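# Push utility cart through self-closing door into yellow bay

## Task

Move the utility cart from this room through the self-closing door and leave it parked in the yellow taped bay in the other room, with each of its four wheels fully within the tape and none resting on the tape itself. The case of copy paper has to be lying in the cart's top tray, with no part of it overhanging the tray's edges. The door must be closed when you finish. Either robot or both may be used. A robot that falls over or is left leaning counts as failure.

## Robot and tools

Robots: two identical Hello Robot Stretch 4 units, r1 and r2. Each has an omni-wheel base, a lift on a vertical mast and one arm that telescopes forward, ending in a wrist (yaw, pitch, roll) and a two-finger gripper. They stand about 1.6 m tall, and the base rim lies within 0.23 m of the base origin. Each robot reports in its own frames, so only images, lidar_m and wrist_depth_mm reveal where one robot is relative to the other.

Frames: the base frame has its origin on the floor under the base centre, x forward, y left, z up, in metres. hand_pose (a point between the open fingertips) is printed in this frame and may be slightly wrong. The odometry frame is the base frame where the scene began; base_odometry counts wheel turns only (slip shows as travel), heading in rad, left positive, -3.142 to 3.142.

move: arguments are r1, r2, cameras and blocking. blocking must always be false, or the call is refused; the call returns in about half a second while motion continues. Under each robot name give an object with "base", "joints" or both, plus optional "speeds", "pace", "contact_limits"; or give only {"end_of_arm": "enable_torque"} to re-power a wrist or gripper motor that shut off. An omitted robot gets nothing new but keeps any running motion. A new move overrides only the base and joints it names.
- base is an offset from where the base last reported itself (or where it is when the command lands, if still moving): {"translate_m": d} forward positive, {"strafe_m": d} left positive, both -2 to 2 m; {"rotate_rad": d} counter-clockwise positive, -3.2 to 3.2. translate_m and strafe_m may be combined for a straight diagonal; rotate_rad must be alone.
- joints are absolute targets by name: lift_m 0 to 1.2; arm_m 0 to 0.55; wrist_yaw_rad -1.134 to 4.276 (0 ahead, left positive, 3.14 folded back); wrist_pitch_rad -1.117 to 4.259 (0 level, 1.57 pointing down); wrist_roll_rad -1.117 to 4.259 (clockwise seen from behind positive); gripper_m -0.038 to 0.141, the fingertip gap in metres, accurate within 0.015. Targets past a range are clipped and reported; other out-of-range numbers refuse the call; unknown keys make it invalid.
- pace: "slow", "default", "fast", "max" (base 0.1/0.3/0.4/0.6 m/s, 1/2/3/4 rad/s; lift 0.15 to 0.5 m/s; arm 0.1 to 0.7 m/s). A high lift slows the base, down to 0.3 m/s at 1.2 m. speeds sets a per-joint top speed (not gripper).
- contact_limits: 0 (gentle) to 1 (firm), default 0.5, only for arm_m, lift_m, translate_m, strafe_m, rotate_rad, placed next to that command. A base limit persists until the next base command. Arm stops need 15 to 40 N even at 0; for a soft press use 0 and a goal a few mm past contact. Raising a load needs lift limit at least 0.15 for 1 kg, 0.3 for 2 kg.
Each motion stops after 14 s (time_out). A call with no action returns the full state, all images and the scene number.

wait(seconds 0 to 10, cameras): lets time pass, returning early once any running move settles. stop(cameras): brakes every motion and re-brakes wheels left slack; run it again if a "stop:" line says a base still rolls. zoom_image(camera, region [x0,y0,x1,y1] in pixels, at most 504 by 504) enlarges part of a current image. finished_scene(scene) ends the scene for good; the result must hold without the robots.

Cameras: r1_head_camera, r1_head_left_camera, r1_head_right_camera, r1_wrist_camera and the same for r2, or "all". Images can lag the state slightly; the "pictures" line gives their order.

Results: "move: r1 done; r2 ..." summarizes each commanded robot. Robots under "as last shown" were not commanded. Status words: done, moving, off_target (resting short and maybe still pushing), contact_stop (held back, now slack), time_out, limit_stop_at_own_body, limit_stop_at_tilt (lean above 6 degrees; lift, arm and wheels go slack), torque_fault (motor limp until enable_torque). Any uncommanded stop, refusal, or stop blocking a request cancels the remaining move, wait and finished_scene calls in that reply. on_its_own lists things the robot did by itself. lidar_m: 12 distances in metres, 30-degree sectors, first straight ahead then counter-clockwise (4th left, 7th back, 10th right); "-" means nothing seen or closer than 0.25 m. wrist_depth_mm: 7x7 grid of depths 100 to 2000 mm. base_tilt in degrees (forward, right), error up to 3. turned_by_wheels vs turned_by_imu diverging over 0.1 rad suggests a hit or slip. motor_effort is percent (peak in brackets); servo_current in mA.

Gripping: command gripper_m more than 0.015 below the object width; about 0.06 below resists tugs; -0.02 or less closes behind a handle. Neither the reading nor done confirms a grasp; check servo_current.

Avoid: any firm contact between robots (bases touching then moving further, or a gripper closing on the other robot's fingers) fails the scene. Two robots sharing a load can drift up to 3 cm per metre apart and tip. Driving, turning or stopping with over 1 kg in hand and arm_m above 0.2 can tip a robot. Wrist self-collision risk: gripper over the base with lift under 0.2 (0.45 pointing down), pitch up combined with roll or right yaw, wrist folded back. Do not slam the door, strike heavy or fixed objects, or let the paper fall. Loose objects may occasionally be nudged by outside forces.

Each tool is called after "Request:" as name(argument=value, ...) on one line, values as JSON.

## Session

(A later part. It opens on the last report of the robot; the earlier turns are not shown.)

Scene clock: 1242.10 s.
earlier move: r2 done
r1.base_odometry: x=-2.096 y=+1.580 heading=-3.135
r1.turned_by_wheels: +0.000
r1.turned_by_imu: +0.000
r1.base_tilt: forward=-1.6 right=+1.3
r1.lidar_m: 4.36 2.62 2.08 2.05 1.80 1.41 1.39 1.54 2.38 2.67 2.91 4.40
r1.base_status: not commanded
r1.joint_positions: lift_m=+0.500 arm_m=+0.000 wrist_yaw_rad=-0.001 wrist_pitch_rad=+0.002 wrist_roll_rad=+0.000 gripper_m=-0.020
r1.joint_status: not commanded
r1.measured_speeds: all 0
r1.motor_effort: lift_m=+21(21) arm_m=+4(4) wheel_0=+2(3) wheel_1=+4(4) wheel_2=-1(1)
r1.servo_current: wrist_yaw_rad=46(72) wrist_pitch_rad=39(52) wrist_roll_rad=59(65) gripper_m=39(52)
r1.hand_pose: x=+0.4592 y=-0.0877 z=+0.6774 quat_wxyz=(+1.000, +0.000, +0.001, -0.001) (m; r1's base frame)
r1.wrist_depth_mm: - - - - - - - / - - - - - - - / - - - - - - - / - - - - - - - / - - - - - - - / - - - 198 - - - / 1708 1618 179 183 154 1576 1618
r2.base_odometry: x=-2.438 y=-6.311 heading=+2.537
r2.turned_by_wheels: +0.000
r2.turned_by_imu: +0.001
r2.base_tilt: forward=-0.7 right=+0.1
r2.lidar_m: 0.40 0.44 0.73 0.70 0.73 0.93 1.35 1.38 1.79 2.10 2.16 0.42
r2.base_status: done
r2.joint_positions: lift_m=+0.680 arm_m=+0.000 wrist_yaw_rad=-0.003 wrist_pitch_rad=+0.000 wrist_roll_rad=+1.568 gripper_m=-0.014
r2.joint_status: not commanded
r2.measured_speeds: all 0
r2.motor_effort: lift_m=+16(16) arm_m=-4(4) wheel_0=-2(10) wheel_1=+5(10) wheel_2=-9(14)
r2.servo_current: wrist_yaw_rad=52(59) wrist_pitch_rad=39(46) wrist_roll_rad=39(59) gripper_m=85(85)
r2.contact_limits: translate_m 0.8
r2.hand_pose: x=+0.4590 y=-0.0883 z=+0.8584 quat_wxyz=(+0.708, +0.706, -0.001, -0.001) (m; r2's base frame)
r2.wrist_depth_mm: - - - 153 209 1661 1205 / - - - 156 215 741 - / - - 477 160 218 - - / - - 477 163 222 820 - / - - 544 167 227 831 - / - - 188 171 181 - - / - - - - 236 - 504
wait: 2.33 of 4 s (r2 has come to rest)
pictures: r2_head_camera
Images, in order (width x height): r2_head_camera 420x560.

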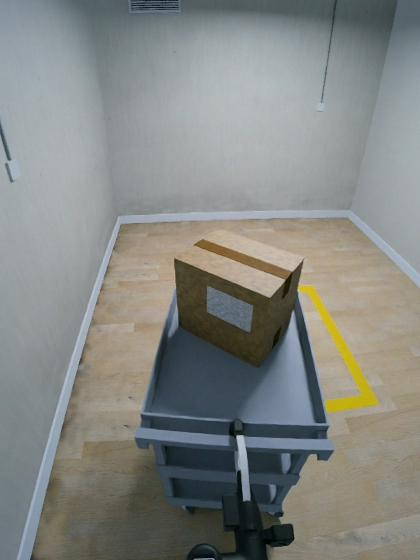

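Request:
move(blocking=false, r2={"base":{"translate_m":0.02,"strafe_m":0.13},"pace":"slow","contact_limits":{"translate_m":0.8}})

Request:
wait(seconds=4, cameras=[])

Request:
move(blocking=false, r2={"base":{"translate_m":0.38,"strafe_m":-0.08},"pace":"slow","contact_limits":{"translate_m":0.8}})

Request:
wait(seconds=7, cameras=["r2_head_camera"])

Scene clock: 1258.20 s.
move: r2 moving
r1: as last shown
r1.lidar_m: 4.35 2.63 2.09 2.04 1.79 1.42 1.40 1.52 2.39 2.68 2.90 4.40
r1.motor_effort: lift_m=+21(21) arm_m=+4(4) wheel_0=+3(3) wheel_1=+3(4) wheel_2=-1(1)
r1.servo_current: wrist_yaw_rad=52(65) wrist_pitch_rad=39(46) wrist_roll_rad=65(65) gripper_m=39(52)
r1.wrist_depth_mm: - - - - - - - / - - - - - - - / - - - - - - - / - - - - - - - / - - - - - - - / - - - 198 - - - / 1708 1576 179 183 154 1576 1618
r2.base_odometry: x=-2.447 y=-6.321 heading=+2.536
r2.turned_by_wheels: -0.001
r2.turned_by_imu: +0.000
r2.base_tilt: forward=-0.7 right=+0.1
r2.lidar_m: 0.40 0.44 0.71 0.68 0.72 0.95 1.34 1.37 1.79 2.11 2.13 0.41
r2.base_status: translate_m moving; strafe_m moving
r2.joint_positions: lift_m=+0.680 arm_m=+0.000 wrist_yaw_rad=-0.003 wrist_pitch_rad=+0.000 wrist_roll_rad=+1.568 gripper_m=-0.014
r2.joint_status: not commanded
r2.measured_speeds: translate_m=+0.008 strafe_m=+0.052 rotate_rad=-0.002 lift_m=+0.000 arm_m=+0.000 wrist_yaw_rad=+0.000 wrist_pitch_rad=+0.000 wrist_roll_rad=+0.000
r2.motor_effort: lift_m=+16(16) arm_m=-4(4) wheel_0=-9(10) wheel_1=+8(9) wheel_2=-9(10)
r2.servo_current: wrist_yaw_rad=46(52) wrist_pitch_rad=39(46) wrist_roll_rad=39(52) gripper_m=85(85)
r2.contact_limits: translate_m 0.8
r2.hand_pose: x=+0.4590 y=-0.0883 z=+0.8584 quat_wxyz=(+0.708, +0.706, -0.001, -0.001) (m; r2's base frame)
r2.wrist_depth_mm: - - - 154 209 1661 1205 / - - - 157 215 741 - / - - 477 161 219 - - / - - 473 164 224 820 - / - - 544 168 229 842 - / - - 190 171 182 - - / - - - - 238 - 504
pictures: none

Scene clock: 1260.23 s.
earlier move: r2 done
r1.base_odometry: x=-2.096 y=+1.580 heading=-3.135
r1.turned_by_wheels: +0.000
r1.turned_by_imu: +0.000
r1.base_tilt: forward=-1.6 right=+1.3
r1.lidar_m: 4.36 2.62 2.08 2.03 1.81 1.42 1.40 1.55 2.36 2.69 2.91 4.41
r1.base_status: not commanded
r1.joint_positions: lift_m=+0.500 arm_m=+0.000 wrist_yaw_rad=-0.001 wrist_pitch_rad=+0.002 wrist_roll_rad=+0.000 gripper_m=-0.020
r1.joint_status: not commanded
r1.measured_speeds: all 0
r1.motor_effort: lift_m=+21(21) arm_m=+4(4) wheel_0=+3(3) wheel_1=+4(4) wheel_2=-1(1)
r1.servo_current: wrist_yaw_rad=52(72) wrist_pitch_rad=52(52) wrist_roll_rad=59(65) gripper_m=46(52)
r1.hand_pose: x=+0.4592 y=-0.0877 z=+0.6774 quat_wxyz=(+1.000, +0.000, +0.001, -0.001) (m; r1's base frame)
r1.wrist_depth_mm: - - - - - - - / - - - - - - - / - - - - - - - / - - - - - - - / - - - - - - - / - - - 198 - - - / 1661 1576 179 184 154 1499 1661
r2.base_odometry: x=-2.528 y=-6.407 heading=+2.536
r2.turned_by_wheels: +0.000
r2.turned_by_imu: +0.000
r2.base_tilt: forward=-0.6 right=+0.1
r2.lidar_m: 0.41 0.47 0.59 0.54 0.61 0.80 1.37 1.40 1.84 2.21 2.28 0.38
r2.base_status: done
r2.joint_positions: lift_m=+0.680 arm_m=+0.000 wrist_yaw_rad=-0.003 wrist_pitch_rad=+0.000 wrist_roll_rad=+1.568 gripper_m=-0.014
r2.joint_status: not commanded
r2.measured_speeds: all 0
r2.motor_effort: lift_m=+16(16) arm_m=-4(4) wheel_0=-6(13) wheel_1=+3(9) wheel_2=-4(10)
r2.servo_current: wrist_yaw_rad=39(65) wrist_pitch_rad=39(52) wrist_roll_rad=46(65) gripper_m=85(85)
r2.contact_limits: translate_m 0.8
r2.hand_pose: x=+0.4590 y=-0.0883 z=+0.8584 quat_wxyz=(+0.708, +0.706, -0.001, -0.001) (m; r2's base frame)
r2.wrist_depth_mm: - - - 134 189 691 - / - - 477 140 197 750 - / - 469 436 148 206 - - / - - 517 155 216 - - / - - 615 163 228 - - / - - 189 170 182 1808 525 / - - - - - - 484
wait: 2.03 of 4 s (r2 has come to rest)
pictures: none
No camera images: "cameras" was empty.

Scene clock: 1260.73 s.
move: r2 moving
r1: as last shown
r1.lidar_m: 4.37 2.62 2.06 2.04 1.80 1.43 1.41 1.56 2.36 2.68 2.92 4.41
r1.motor_effort: lift_m=+21(21) arm_m=+4(4) wheel_0=+3(3) wheel_1=+3(4) wheel_2=-1(1)
r1.servo_current: wrist_yaw_rad=59(59) wrist_pitch_rad=46(46) wrist_roll_rad=52(65) gripper_m=46(46)
r1.wrist_depth_mm: - - - - - - - / - - - - - - - / - - - - - - - / - - - - - - - / - - - - - - - / - - - 198 - - - / 1661 1576 179 183 154 1537 1618
r2.base_odometry: x=-2.537 y=-6.398 heading=+2.536
r2.turned_by_wheels: +0.000
r2.turned_by_imu: +0.000
r2.base_tilt: forward=-0.7 right=+0.1
r2.lidar_m: 0.41 0.49 0.63 0.57 0.60 0.80 1.37 1.40 1.87 2.23 2.38 0.40
r2.base_status: translate_m moving; strafe_m moving
r2.joint_positions: lift_m=+0.680 arm_m=+0.000 wrist_yaw_rad=-0.003 wrist_pitch_rad=+0.000 wrist_roll_rad=+1.568 gripper_m=-0.014
r2.joint_status: not commanded
r2.measured_speeds: translate_m=+0.049 strafe_m=-0.010 rotate_rad=+0.002 lift_m=+0.000 arm_m=+0.000 wrist_yaw_rad=+0.000 wrist_pitch_rad=+0.000 wrist_roll_rad=+0.000
r2.motor_effort: lift_m=+16(16) arm_m=-3(4) wheel_0=+10(11) wheel_1=+7(7) wheel_2=-13(14)
r2.servo_current: wrist_yaw_rad=52(59) wrist_pitch_rad=39(46) wrist_roll_rad=39(59) gripper_m=78(85)
r2.contact_limits: translate_m 0.8
r2.hand_pose: x=+0.4590 y=-0.0883 z=+0.8584 quat_wxyz=(+0.708, +0.706, -0.001, -0.001) (m; r2's base frame)
r2.wrist_depth_mm: - - - 132 185 640 - / - - 473 137 194 741 - / - 466 433 145 205 - - / - - 512 152 213 - - / - - 621 158 224 - - / - - 187 169 181 1661 - / - - - - - - 484
pictures: none

Scene clock: 1265.37 s.
earlier move: r2 done
r1.base_odometry: x=-2.096 y=+1.580 heading=-3.135
r1.turned_by_wheels: +0.000
r1.turned_by_imu: +0.000
r1.base_tilt: forward=-1.6 right=+1.3
r1.lidar_m: 4.37 2.61 2.07 2.06 1.78 1.40 1.39 1.53 2.39 2.67 2.91 4.41
r1.base_status: not commanded
r1.joint_positions: lift_m=+0.500 arm_m=+0.000 wrist_yaw_rad=-0.001 wrist_pitch_rad=+0.002 wrist_roll_rad=+0.000 gripper_m=-0.020
r1.joint_status: not commanded
r1.measured_speeds: all 0
r1.motor_effort: lift_m=+21(21) arm_m=+4(4) wheel_0=+2(3) wheel_1=+4(4) wheel_2=-1(1)
r1.servo_current: wrist_yaw_rad=59(65) wrist_pitch_rad=46(46) wrist_roll_rad=59(72) gripper_m=39(52)
r1.hand_pose: x=+0.4592 y=-0.0877 z=+0.6774 quat_wxyz=(+1.000, +0.000, +0.001, -0.001) (m; r1's base frame)
r1.wrist_depth_mm: - - - - - - - / - - - - - - - / - - - - - - - / - - - - - - - / - - - - - - - / - - - 199 - - - / 1756 1618 178 183 154 1576 1661
r2.base_odometry: x=-2.795 y=-6.125 heading=+2.537
r2.turned_by_wheels: +0.000
r2.turned_by_imu: +0.003
r2.base_tilt: forward=-0.7 right=+0.1
r2.lidar_m: 0.38 0.40 0.71 0.66 0.70 0.95 1.74 1.77 2.24 2.13 2.27 0.43
r2.base_status: done
r2.joint_positions: lift_m=+0.680 arm_m=+0.000 wrist_yaw_rad=+0.002 wrist_pitch_rad=+0.000 wrist_roll_rad=+1.568 gripper_m=-0.014
r2.joint_status: not commanded
r2.measured_speeds: all 0
r2.motor_effort: lift_m=+16(16) arm_m=+4(4) wheel_0=+6(14) wheel_1=+5(8) wheel_2=-4(14)
r2.servo_current: wrist_yaw_rad=46(65) wrist_pitch_rad=46(52) wrist_roll_rad=52(65) gripper_m=78(91)
r2.contact_limits: translate_m 0.8
r2.hand_pose: x=+0.4595 y=-0.0869 z=+0.8584 quat_wxyz=(+0.708, +0.706, +0.001, +0.001) (m; r2's base frame)
r2.wrist_depth_mm: - - - 177 236 1661 1160 / - - - 176 235 1808 569 / - - 627 175 234 820 - / - - 473 174 232 820 - / - - 496 173 232 820 - / - - 190 173 181 820 - / - - - - 231 - -
wait: 4.63 of 7 s (r2 has come to rest)
pictures: r2_head_camera
Images, in order (width x height): r2_head_camera 420x560.

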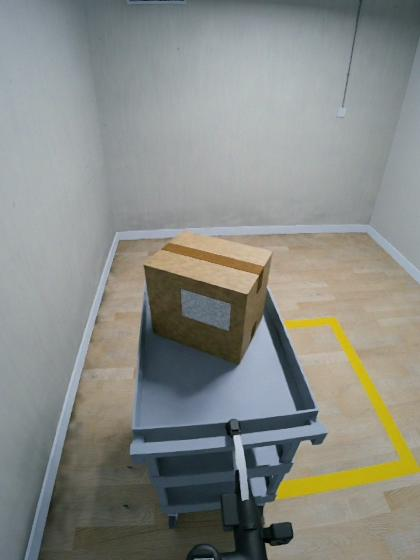

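Request:
move(blocking=false, r2={"base":{"translate_m":0.01,"strafe_m":-0.2},"pace":"slow","contact_limits":{"strafe_m":0.8}})

Request:
wait(seconds=5, cameras=[])

Request:
move(blocking=false, r2={"base":{"rotate_rad":0.16},"pace":"slow","contact_limits":{"rotate_rad":0.8}})

Request:
wait(seconds=5, cameras=[])

Request:
move(blocking=false, r2={"base":{"translate_m":0.02,"strafe_m":-0.2},"pace":"slow","contact_limits":{"strafe_m":0.8}})

Request:
wait(seconds=5, cameras=[])

Request:
move(blocking=false, r2={"base":{"rotate_rad":0.18},"pace":"slow","contact_limits":{"rotate_rad":0.8}})

Request:
wait(seconds=5, cameras=["r2_head_camera"])

Scene clock: 1307.10 s.
move: r2 moving
r1: as last shown
r1.lidar_m: 4.36 2.61 2.10 2.06 1.79 1.38 1.40 1.54 2.39 2.68 2.90 4.40
r1.motor_effort: lift_m=+21(21) arm_m=+4(4) wheel_0=+3(3) wheel_1=+3(4) wheel_2=-1(1)
r1.servo_current: wrist_yaw_rad=52(52) wrist_pitch_rad=46(52) wrist_roll_rad=59(59) gripper_m=46(46)
r1.wrist_depth_mm: - - - - - - - / - - - - - - - / - - - - - - - / - - - - - - - / - - - - - - - / - - - 198 - - - / 1708 1576 179 183 154 1537 1661
r2.base_odometry: x=-2.788 y=-6.113 heading=+2.537
r2.turned_by_wheels: +0.000
r2.turned_by_imu: +0.001
r2.base_tilt: forward=-0.7 right=+0.1
r2.lidar_m: 0.39 0.40 0.70 0.67 0.70 0.95 1.73 1.77 2.26 2.09 2.27 0.43
r2.base_status: translate_m moving; strafe_m moving
r2.joint_positions: lift_m=+0.680 arm_m=+0.000 wrist_yaw_rad=+0.004 wrist_pitch_rad=+0.000 wrist_roll_rad=+1.568 gripper_m=-0.014
r2.joint_status: not commanded
r2.measured_speeds: translate_m=+0.003 strafe_m=-0.056 rotate_rad=-0.002 lift_m=+0.000 arm_m=+0.000 wrist_yaw_rad=+0.000 wrist_pitch_rad=+0.000 wrist_roll_rad=+0.000
r2.motor_effort: lift_m=+16(16) arm_m=+4(4) wheel_0=+11(15) wheel_1=-6(8) wheel_2=-3(7)
r2.servo_current: wrist_yaw_rad=52(52) wrist_pitch_rad=39(46) wrist_roll_rad=39(59) gripper_m=85(85)
r2.contact_limits: strafe_m 0.8
r2.hand_pose: x=+0.4596 y=-0.0864 z=+0.8584 quat_wxyz=(+0.708, +0.706, +0.001, +0.001) (m; r2's base frame)
r2.wrist_depth_mm: - - - 177 236 1661 1138 / - - - 177 236 1808 597 / - - 640 175 235 809 - / - - 469 175 232 809 - / - - 500 174 232 809 - / - - 190 173 181 820 - / - - - - 229 - -
pictures: none

Scene clock: 1309.77 s.
earlier move: r2 done
r1.base_odometry: x=-2.096 y=+1.580 heading=-3.135
r1.turned_by_wheels: +0.000
r1.turned_by_imu: +0.000
r1.base_tilt: forward=-1.6 right=+1.3
r1.lidar_m: 4.38 2.62 2.09 2.05 1.78 1.42 1.40 1.52 2.37 2.66 2.89 4.40
r1.base_status: not commanded
r1.joint_positions: lift_m=+0.500 arm_m=+0.000 wrist_yaw_rad=-0.001 wrist_pitch_rad=+0.002 wrist_roll_rad=+0.000 gripper_m=-0.020
r1.joint_status: not commanded
r1.measured_speeds: all 0
r1.motor_effort: lift_m=+21(21) arm_m=+4(4) wheel_0=+2(3) wheel_1=+3(4) wheel_2=-1(1)
r1.servo_current: wrist_yaw_rad=46(65) wrist_pitch_rad=39(52) wrist_roll_rad=46(65) gripper_m=39(52)
r1.hand_pose: x=+0.4592 y=-0.0877 z=+0.6774 quat_wxyz=(+1.000, +0.000, +0.001, -0.001) (m; r1's base frame)
r1.wrist_depth_mm: - - - - - - - / - - - - - - - / - - - - - - - / - - - - - - - / - - - - - - - / - - - 198 - - - / 1661 1618 179 183 154 1576 1618
r2.base_odometry: x=-2.690 y=-5.955 heading=+2.537
r2.turned_by_wheels: +0.000
r2.turned_by_imu: +0.001
r2.base_tilt: forward=-0.6 right=+0.1
r2.lidar_m: 0.35 0.33 0.91 0.85 0.89 1.19 1.71 1.79 2.01 1.91 2.08 0.48
r2.base_status: done
r2.joint_positions: lift_m=+0.680 arm_m=+0.000 wrist_yaw_rad=+0.004 wrist_pitch_rad=+0.000 wrist_roll_rad=+1.568 gripper_m=-0.014
r2.joint_status: not commanded
r2.measured_speeds: all 0
r2.motor_effort: lift_m=+16(16) arm_m=+4(4) wheel_0=+6(15) wheel_1=-3(9) wheel_2=-2(7)
r2.servo_current: wrist_yaw_rad=52(59) wrist_pitch_rad=39(46) wrist_roll_rad=52(59) gripper_m=91(91)
r2.contact_limits: strafe_m 0.8
r2.hand_pose: x=+0.4597 y=-0.0862 z=+0.8584 quat_wxyz=(+0.708, +0.706, +0.001, +0.002) (m; r2's base frame)
r2.wrist_depth_mm: - - - 263 303 1430 1160 / - - - 278 289 1537 1138 / - - - 263 268 1808 539 / - - - 249 253 1661 - / - - 508 184 240 809 - / - - 189 173 181 788 - / - - 484 - 220 - -
wait: 2.67 of 5 s (r2 has come to rest)
pictures: none
No camera images: "cameras" was empty.

Scene clock: 1310.27 s.
move: r2 moving
r1: as last shown
r1.lidar_m: 4.37 2.63 2.07 2.05 1.80 1.41 1.41 1.55 2.39 2.66 2.93 4.40
r1.motor_effort: lift_m=+21(21) arm_m=+4(4) wheel_0=+3(3) wheel_1=+4(4) wheel_2=-1(1)
r1.servo_current: wrist_yaw_rad=59(65) wrist_pitch_rad=39(52) wrist_roll_rad=46(59) gripper_m=39(52)
r1.wrist_depth_mm: - - - - - - - / - - - - - - - / - - - - - - - / - - - - - - - / - - - - - - - / - - - 198 - - - / 1661 1576 179 183 154 1576 1661
r2.base_odometry: x=-2.690 y=-5.955 heading=+2.651
r2.turned_by_wheels: +0.114
r2.turned_by_imu: +0.110
r2.base_tilt: forward=-0.7 right=+0.0
r2.lidar_m: 0.34 0.35 0.88 0.87 0.92 1.35 1.72 1.86 1.98 1.93 2.15 0.44
r2.base_status: rotate_rad moving
r2.joint_positions: lift_m=+0.680 arm_m=+0.000 wrist_yaw_rad=-0.009 wrist_pitch_rad=+0.000 wrist_roll_rad=+1.568 gripper_m=-0.014
r2.joint_status: not commanded
r2.measured_speeds: translate_m=+0.002 strafe_m=+0.002 rotate_rad=+0.314 lift_m=+0.000 arm_m=+0.000 wrist_yaw_rad=+0.000 wrist_pitch_rad=+0.000 wrist_roll_rad=+0.000
r2.motor_effort: lift_m=+16(16) arm_m=+3(4) wheel_0=-7(12) wheel_1=-5(10) wheel_2=-14(15)
r2.servo_current: wrist_yaw_rad=65(65) wrist_pitch_rad=39(46) wrist_roll_rad=52(59) gripper_m=85(91)
r2.contact_limits: rotate_rad 0.8
r2.hand_pose: x=+0.4585 y=-0.0900 z=+0.8584 quat_wxyz=(+0.708, +0.706, -0.003, -0.003) (m; r2's base frame)
r2.wrist_depth_mm: - - - 216 279 287 287 / - - - 264 268 1808 1229 / - - - 253 256 1863 544 / - - 676 187 244 809 - / - - 466 179 236 809 - / - - 189 171 181 - - / - - 508 - 219 - -
pictures: none

Scene clock: 1310.87 s.
earlier move: r2 done
r1.base_odometry: x=-2.096 y=+1.580 heading=-3.135
r1.turned_by_wheels: +0.000
r1.turned_by_imu: +0.000
r1.base_tilt: forward=-1.6 right=+1.3
r1.lidar_m: 4.36 2.63 2.07 2.03 1.75 1.41 1.40 1.52 2.36 2.66 2.88 4.40
r1.base_status: not commanded
r1.joint_positions: lift_m=+0.500 arm_m=+0.000 wrist_yaw_rad=-0.001 wrist_pitch_rad=+0.002 wrist_roll_rad=+0.000 gripper_m=-0.020
r1.joint_status: not commanded
r1.measured_speeds: all 0
r1.motor_effort: lift_m=+21(21) arm_m=+4(4) wheel_0=+3(3) wheel_1=+4(4) wheel_2=-1(1)
r1.servo_current: wrist_yaw_rad=59(65) wrist_pitch_rad=46(52) wrist_roll_rad=46(65) gripper_m=46(52)
r1.hand_pose: x=+0.4592 y=-0.0877 z=+0.6774 quat_wxyz=(+1.000, +0.000, +0.001, -0.001) (m; r1's base frame)
r1.wrist_depth_mm: - - - - - - - / - - - - - - - / - - - - - - - / - - - - - - - / - - - - - - - / - - - 198 - - - / 1708 1618 179 184 154 1537 1661
r2.base_odometry: x=-2.690 y=-5.955 heading=+2.696
r2.turned_by_wheels: +0.045
r2.turned_by_imu: +0.044
r2.base_tilt: forward=-0.6 right=+0.1
r2.lidar_m: 0.37 0.38 0.88 0.86 0.96 1.42 1.73 1.87 1.96 1.94 2.18 0.45
r2.base_status: done
r2.joint_positions: lift_m=+0.680 arm_m=+0.000 wrist_yaw_rad=-0.002 wrist_pitch_rad=+0.000 wrist_roll_rad=+1.568 gripper_m=-0.014
r2.joint_status: not commanded
r2.measured_speeds: all 0
r2.motor_effort: lift_m=+16(16) arm_m=+2(4) wheel_0=-1(12) wheel_1=-4(10) wheel_2=-4(15)
r2.servo_current: wrist_yaw_rad=39(65) wrist_pitch_rad=46(46) wrist_roll_rad=46(59) gripper_m=85(91)
r2.contact_limits: rotate_rad 0.8
r2.hand_pose: x=+0.4591 y=-0.0879 z=+0.8584 quat_wxyz=(+0.708, +0.706, -0.001, -0.001) (m; r2's base frame)
r2.wrist_depth_mm: - - - 188 250 1464 1138 / - - - 185 245 1756 1255 / - - - 181 242 820 - / - - 512 179 236 831 - / - - 484 175 233 809 - / - - 190 172 181 - - / - - 554 - 224 - -
wait: 0.60 of 5 s (r2 has come to rest)
pictures: none
No camera images: "cameras" was empty.

Scene clock: 1311.37 s.
move: r2 moving
r1: as last shown
r1.base_tilt: forward=-1.6 right=+1.2
r1.lidar_m: 4.35 2.62 2.08 2.06 1.79 1.41 1.40 1.52 2.39 2.67 2.90 4.40
r1.servo_current: wrist_yaw_rad=52(52) wrist_pitch_rad=39(52) wrist_roll_rad=26(65) gripper_m=39(52)
r1.wrist_depth_mm: - - - - - - - / - - - - - - - / - - - - - - - / - - - - - - - / - - - - - - - / - - - 198 - - - / 1708 1576 179 183 154 1537 1661
r2.base_odometry: x=-2.685 y=-5.942 heading=+2.696
r2.turned_by_wheels: +0.000
r2.turned_by_imu: +0.000
r2.base_tilt: forward=-0.7 right=+0.1
r2.lidar_m: 0.37 0.37 0.91 0.86 0.97 1.49 1.73 1.88 1.94 1.91 2.15 0.42
r2.base_status: translate_m moving; strafe_m moving
r2.joint_positions: lift_m=+0.680 arm_m=+0.000 wrist_yaw_rad=+0.000 wrist_pitch_rad=+0.000 wrist_roll_rad=+1.568 gripper_m=-0.014
r2.joint_status: not commanded
r2.measured_speeds: translate_m=+0.005 strafe_m=-0.053 rotate_rad=+0.003 lift_m=+0.000 arm_m=+0.000 wrist_yaw_rad=+0.014 wrist_pitch_rad=+0.000 wrist_roll_rad=+0.000
r2.motor_effort: lift_m=+16(16) arm_m=+1(2) wheel_0=+9(12) wheel_1=-8(9) wheel_2=-4(8)
r2.servo_current: wrist_yaw_rad=46(52) wrist_pitch_rad=46(46) wrist_roll_rad=52(52) gripper_m=85(85)
r2.contact_limits: strafe_m 0.8
r2.hand_pose: x=+0.4593 y=-0.0873 z=+0.8584 quat_wxyz=(+0.708, +0.706, +0.000, +0.000) (m; r2's base frame)
r2.wrist_depth_mm: - - - 188 250 1397 1138 / - - - 185 246 1808 1229 / - - - 182 241 820 - / - - 521 179 236 842 - / - - 477 175 232 809 - / - - 189 172 181 - - / - - 554 - 224 - -
pictures: none

Scene clock: 1314.07 s.
earlier move: r2 done
r1.base_odometry: x=-2.096 y=+1.580 heading=-3.135
r1.turned_by_wheels: +0.000
r1.turned_by_imu: +0.000
r1.base_tilt: forward=-1.6 right=+1.2
r1.lidar_m: 4.35 2.64 2.09 2.06 1.81 1.39 1.40 1.51 2.36 2.66 2.94 4.40
r1.base_status: not commanded
r1.joint_positions: lift_m=+0.500 arm_m=+0.000 wrist_yaw_rad=-0.001 wrist_pitch_rad=+0.002 wrist_roll_rad=+0.000 gripper_m=-0.020
r1.joint_status: not commanded
r1.measured_speeds: all 0
r1.motor_effort: lift_m=+21(21) arm_m=+4(4) wheel_0=+2(3) wheel_1=+3(4) wheel_2=-1(1)
r1.servo_current: wrist_yaw_rad=52(59) wrist_pitch_rad=46(52) wrist_roll_rad=65(72) gripper_m=46(52)
r1.hand_pose: x=+0.4592 y=-0.0877 z=+0.6774 quat_wxyz=(+1.000, +0.000, +0.001, -0.001) (m; r1's base frame)
r1.wrist_depth_mm: - - - - - - - / - - - - - - - / - - - - - - - / - - - - - - - / - - - - - - - / - - - 198 - - - / 1661 1576 179 183 154 1576 1708
r2.base_odometry: x=-2.622 y=-5.766 heading=+2.696
r2.turned_by_wheels: +0.000
r2.turned_by_imu: +0.001
r2.base_tilt: forward=-0.6 right=+0.0
r2.lidar_m: 0.32 0.33 1.08 1.05 1.16 1.72 1.76 1.91 1.75 1.72 1.94 0.46
r2.base_status: done
r2.joint_positions: lift_m=+0.680 arm_m=+0.000 wrist_yaw_rad=+0.004 wrist_pitch_rad=+0.000 wrist_roll_rad=+1.568 gripper_m=-0.014
r2.joint_status: not commanded
r2.measured_speeds: all 0
r2.motor_effort: lift_m=+16(16) arm_m=-3(4) wheel_0=+7(13) wheel_1=-5(9) wheel_2=-3(8)
r2.servo_current: wrist_yaw_rad=46(65) wrist_pitch_rad=39(52) wrist_roll_rad=52(59) gripper_m=85(91)
r2.contact_limits: strafe_m 0.8
r2.hand_pose: x=+0.4596 y=-0.0863 z=+0.8584 quat_wxyz=(+0.708, +0.706, +0.001, +0.001) (m; r2's base frame)
r2.wrist_depth_mm: - - - 263 - 1756 1182 / - - - 289 307 319 319 / - - - 270 277 1808 1229 / - - - 251 258 1808 - / - - 574 185 242 820 - / - - 189 172 181 798 - / - - 473 - 217 - -
wait: 2.70 of 5 s (r2 has come to rest)
pictures: none
No camera images: "cameras" was empty.

Scene clock: 1314.57 s.
move: r2 moving
r1: as last shown
r1.base_tilt: forward=-1.6 right=+1.3
r1.lidar_m: 4.37 2.62 2.07 2.04 1.78 1.41 1.40 1.54 2.39 2.68 2.91 4.41
r1.motor_effort: lift_m=+21(21) arm_m=+4(4) wheel_0=+2(3) wheel_1=+4(4) wheel_2=-1(1)
r1.servo_current: wrist_yaw_rad=59(59) wrist_pitch_rad=46(46) wrist_roll_rad=52(65) gripper_m=39(46)
r1.wrist_depth_mm: - - - - - - - / - - - - - - - / - - - - - - - / - - - - - - - / - - - - - - - / - - - 198 - - - / 1661 1576 179 183 154 1537 1661
r2.base_odometry: x=-2.622 y=-5.766 heading=+2.814
r2.turned_by_wheels: +0.118
r2.turned_by_imu: +0.115
r2.base_tilt: forward=-0.7 right=+0.1
r2.lidar_m: 0.35 0.34 1.07 1.07 1.21 1.79 1.75 2.02 1.72 1.72 2.03 0.46
r2.base_status: rotate_rad moving
r2.joint_positions: lift_m=+0.680 arm_m=+0.000 wrist_yaw_rad=-0.009 wrist_pitch_rad=+0.000 wrist_roll_rad=+1.568 gripper_m=-0.014
r2.joint_status: not commanded
r2.measured_speeds: translate_m=+0.001 strafe_m=-0.002 rotate_rad=+0.370 lift_m=+0.000 arm_m=+0.000 wrist_yaw_rad=+0.000 wrist_pitch_rad=+0.000 wrist_roll_rad=+0.000
r2.motor_effort: lift_m=+16(16) arm_m=-3(4) wheel_0=-7(11) wheel_1=-6(9) wheel_2=-14(16)
r2.servo_current: wrist_yaw_rad=59(59) wrist_pitch_rad=39(46) wrist_roll_rad=52(52) gripper_m=85(85)
r2.contact_limits: rotate_rad 0.8
r2.hand_pose: x=+0.4585 y=-0.0901 z=+0.8584 quat_wxyz=(+0.708, +0.706, -0.003, -0.003) (m; r2's base frame)
r2.wrist_depth_mm: - - - 257 293 297 296 / - - - 270 276 1661 1229 / - - - 256 259 1808 535 / - - - 190 248 798 - / - - 462 179 236 820 - / - - 189 170 179 - - / - - 492 - 215 - -
pictures: none

Scene clock: 1315.20 s.
earlier move: r2 done
r1.base_odometry: x=-2.096 y=+1.580 heading=-3.135
r1.turned_by_wheels: +0.000
r1.turned_by_imu: +0.000
r1.base_tilt: forward=-1.6 right=+1.3
r1.lidar_m: 4.37 2.61 2.06 2.06 1.80 1.43 1.42 1.54 2.37 2.67 2.93 4.40
r1.base_status: not commanded
r1.joint_positions: lift_m=+0.500 arm_m=+0.000 wrist_yaw_rad=-0.001 wrist_pitch_rad=+0.002 wrist_roll_rad=+0.000 gripper_m=-0.020
r1.joint_status: not commanded
r1.measured_speeds: all 0
r1.motor_effort: lift_m=+21(21) arm_m=+4(4) wheel_0=+3(3) wheel_1=+3(4) wheel_2=-1(1)
r1.servo_current: wrist_yaw_rad=39(59) wrist_pitch_rad=46(46) wrist_roll_rad=39(65) gripper_m=39(46)
r1.hand_pose: x=+0.4592 y=-0.0877 z=+0.6774 quat_wxyz=(+1.000, +0.000, +0.001, -0.001) (m; r1's base frame)
r1.wrist_depth_mm: - - - - - - - / - - - - - - - / - - - - - - - / - - - - - - - / - - - - - - - / - - - 199 - - - / 1708 1618 178 183 154 1537 1661
r2.base_odometry: x=-2.622 y=-5.766 heading=+2.875
r2.turned_by_wheels: +0.060
r2.turned_by_imu: +0.059
r2.base_tilt: forward=-0.7 right=+0.1
r2.lidar_m: 0.35 0.38 1.05 1.07 1.26 1.78 1.77 1.97 1.74 1.75 2.03 0.45
r2.base_status: done
r2.joint_positions: lift_m=+0.680 arm_m=+0.000 wrist_yaw_rad=-0.002 wrist_pitch_rad=+0.000 wrist_roll_rad=+1.568 gripper_m=-0.014
r2.joint_status: not commanded
r2.measured_speeds: all 0
r2.motor_effort: lift_m=+16(16) arm_m=-3(4) wheel_0=-4(11) wheel_1=-4(9) wheel_2=-7(16)
r2.servo_current: wrist_yaw_rad=46(72) wrist_pitch_rad=33(46) wrist_roll_rad=59(59) gripper_m=91(91)
r2.contact_limits: rotate_rad 0.8
r2.hand_pose: x=+0.4591 y=-0.0880 z=+0.8584 quat_wxyz=(+0.708, +0.706, -0.001, -0.001) (m; r2's base frame)
r2.wrist_depth_mm: - - - 193 255 282 279 / - - - 189 250 1756 1205 / - - - 185 244 1661 - / - - 539 180 238 831 - / - - 473 175 234 820 - / - - 190 172 182 - - / - - 544 - 225 - -
wait: 0.63 of 5 s (r2 has come to rest)
pictures: r2_head_camera
Images, in order (width x height): r2_head_camera 420x560.

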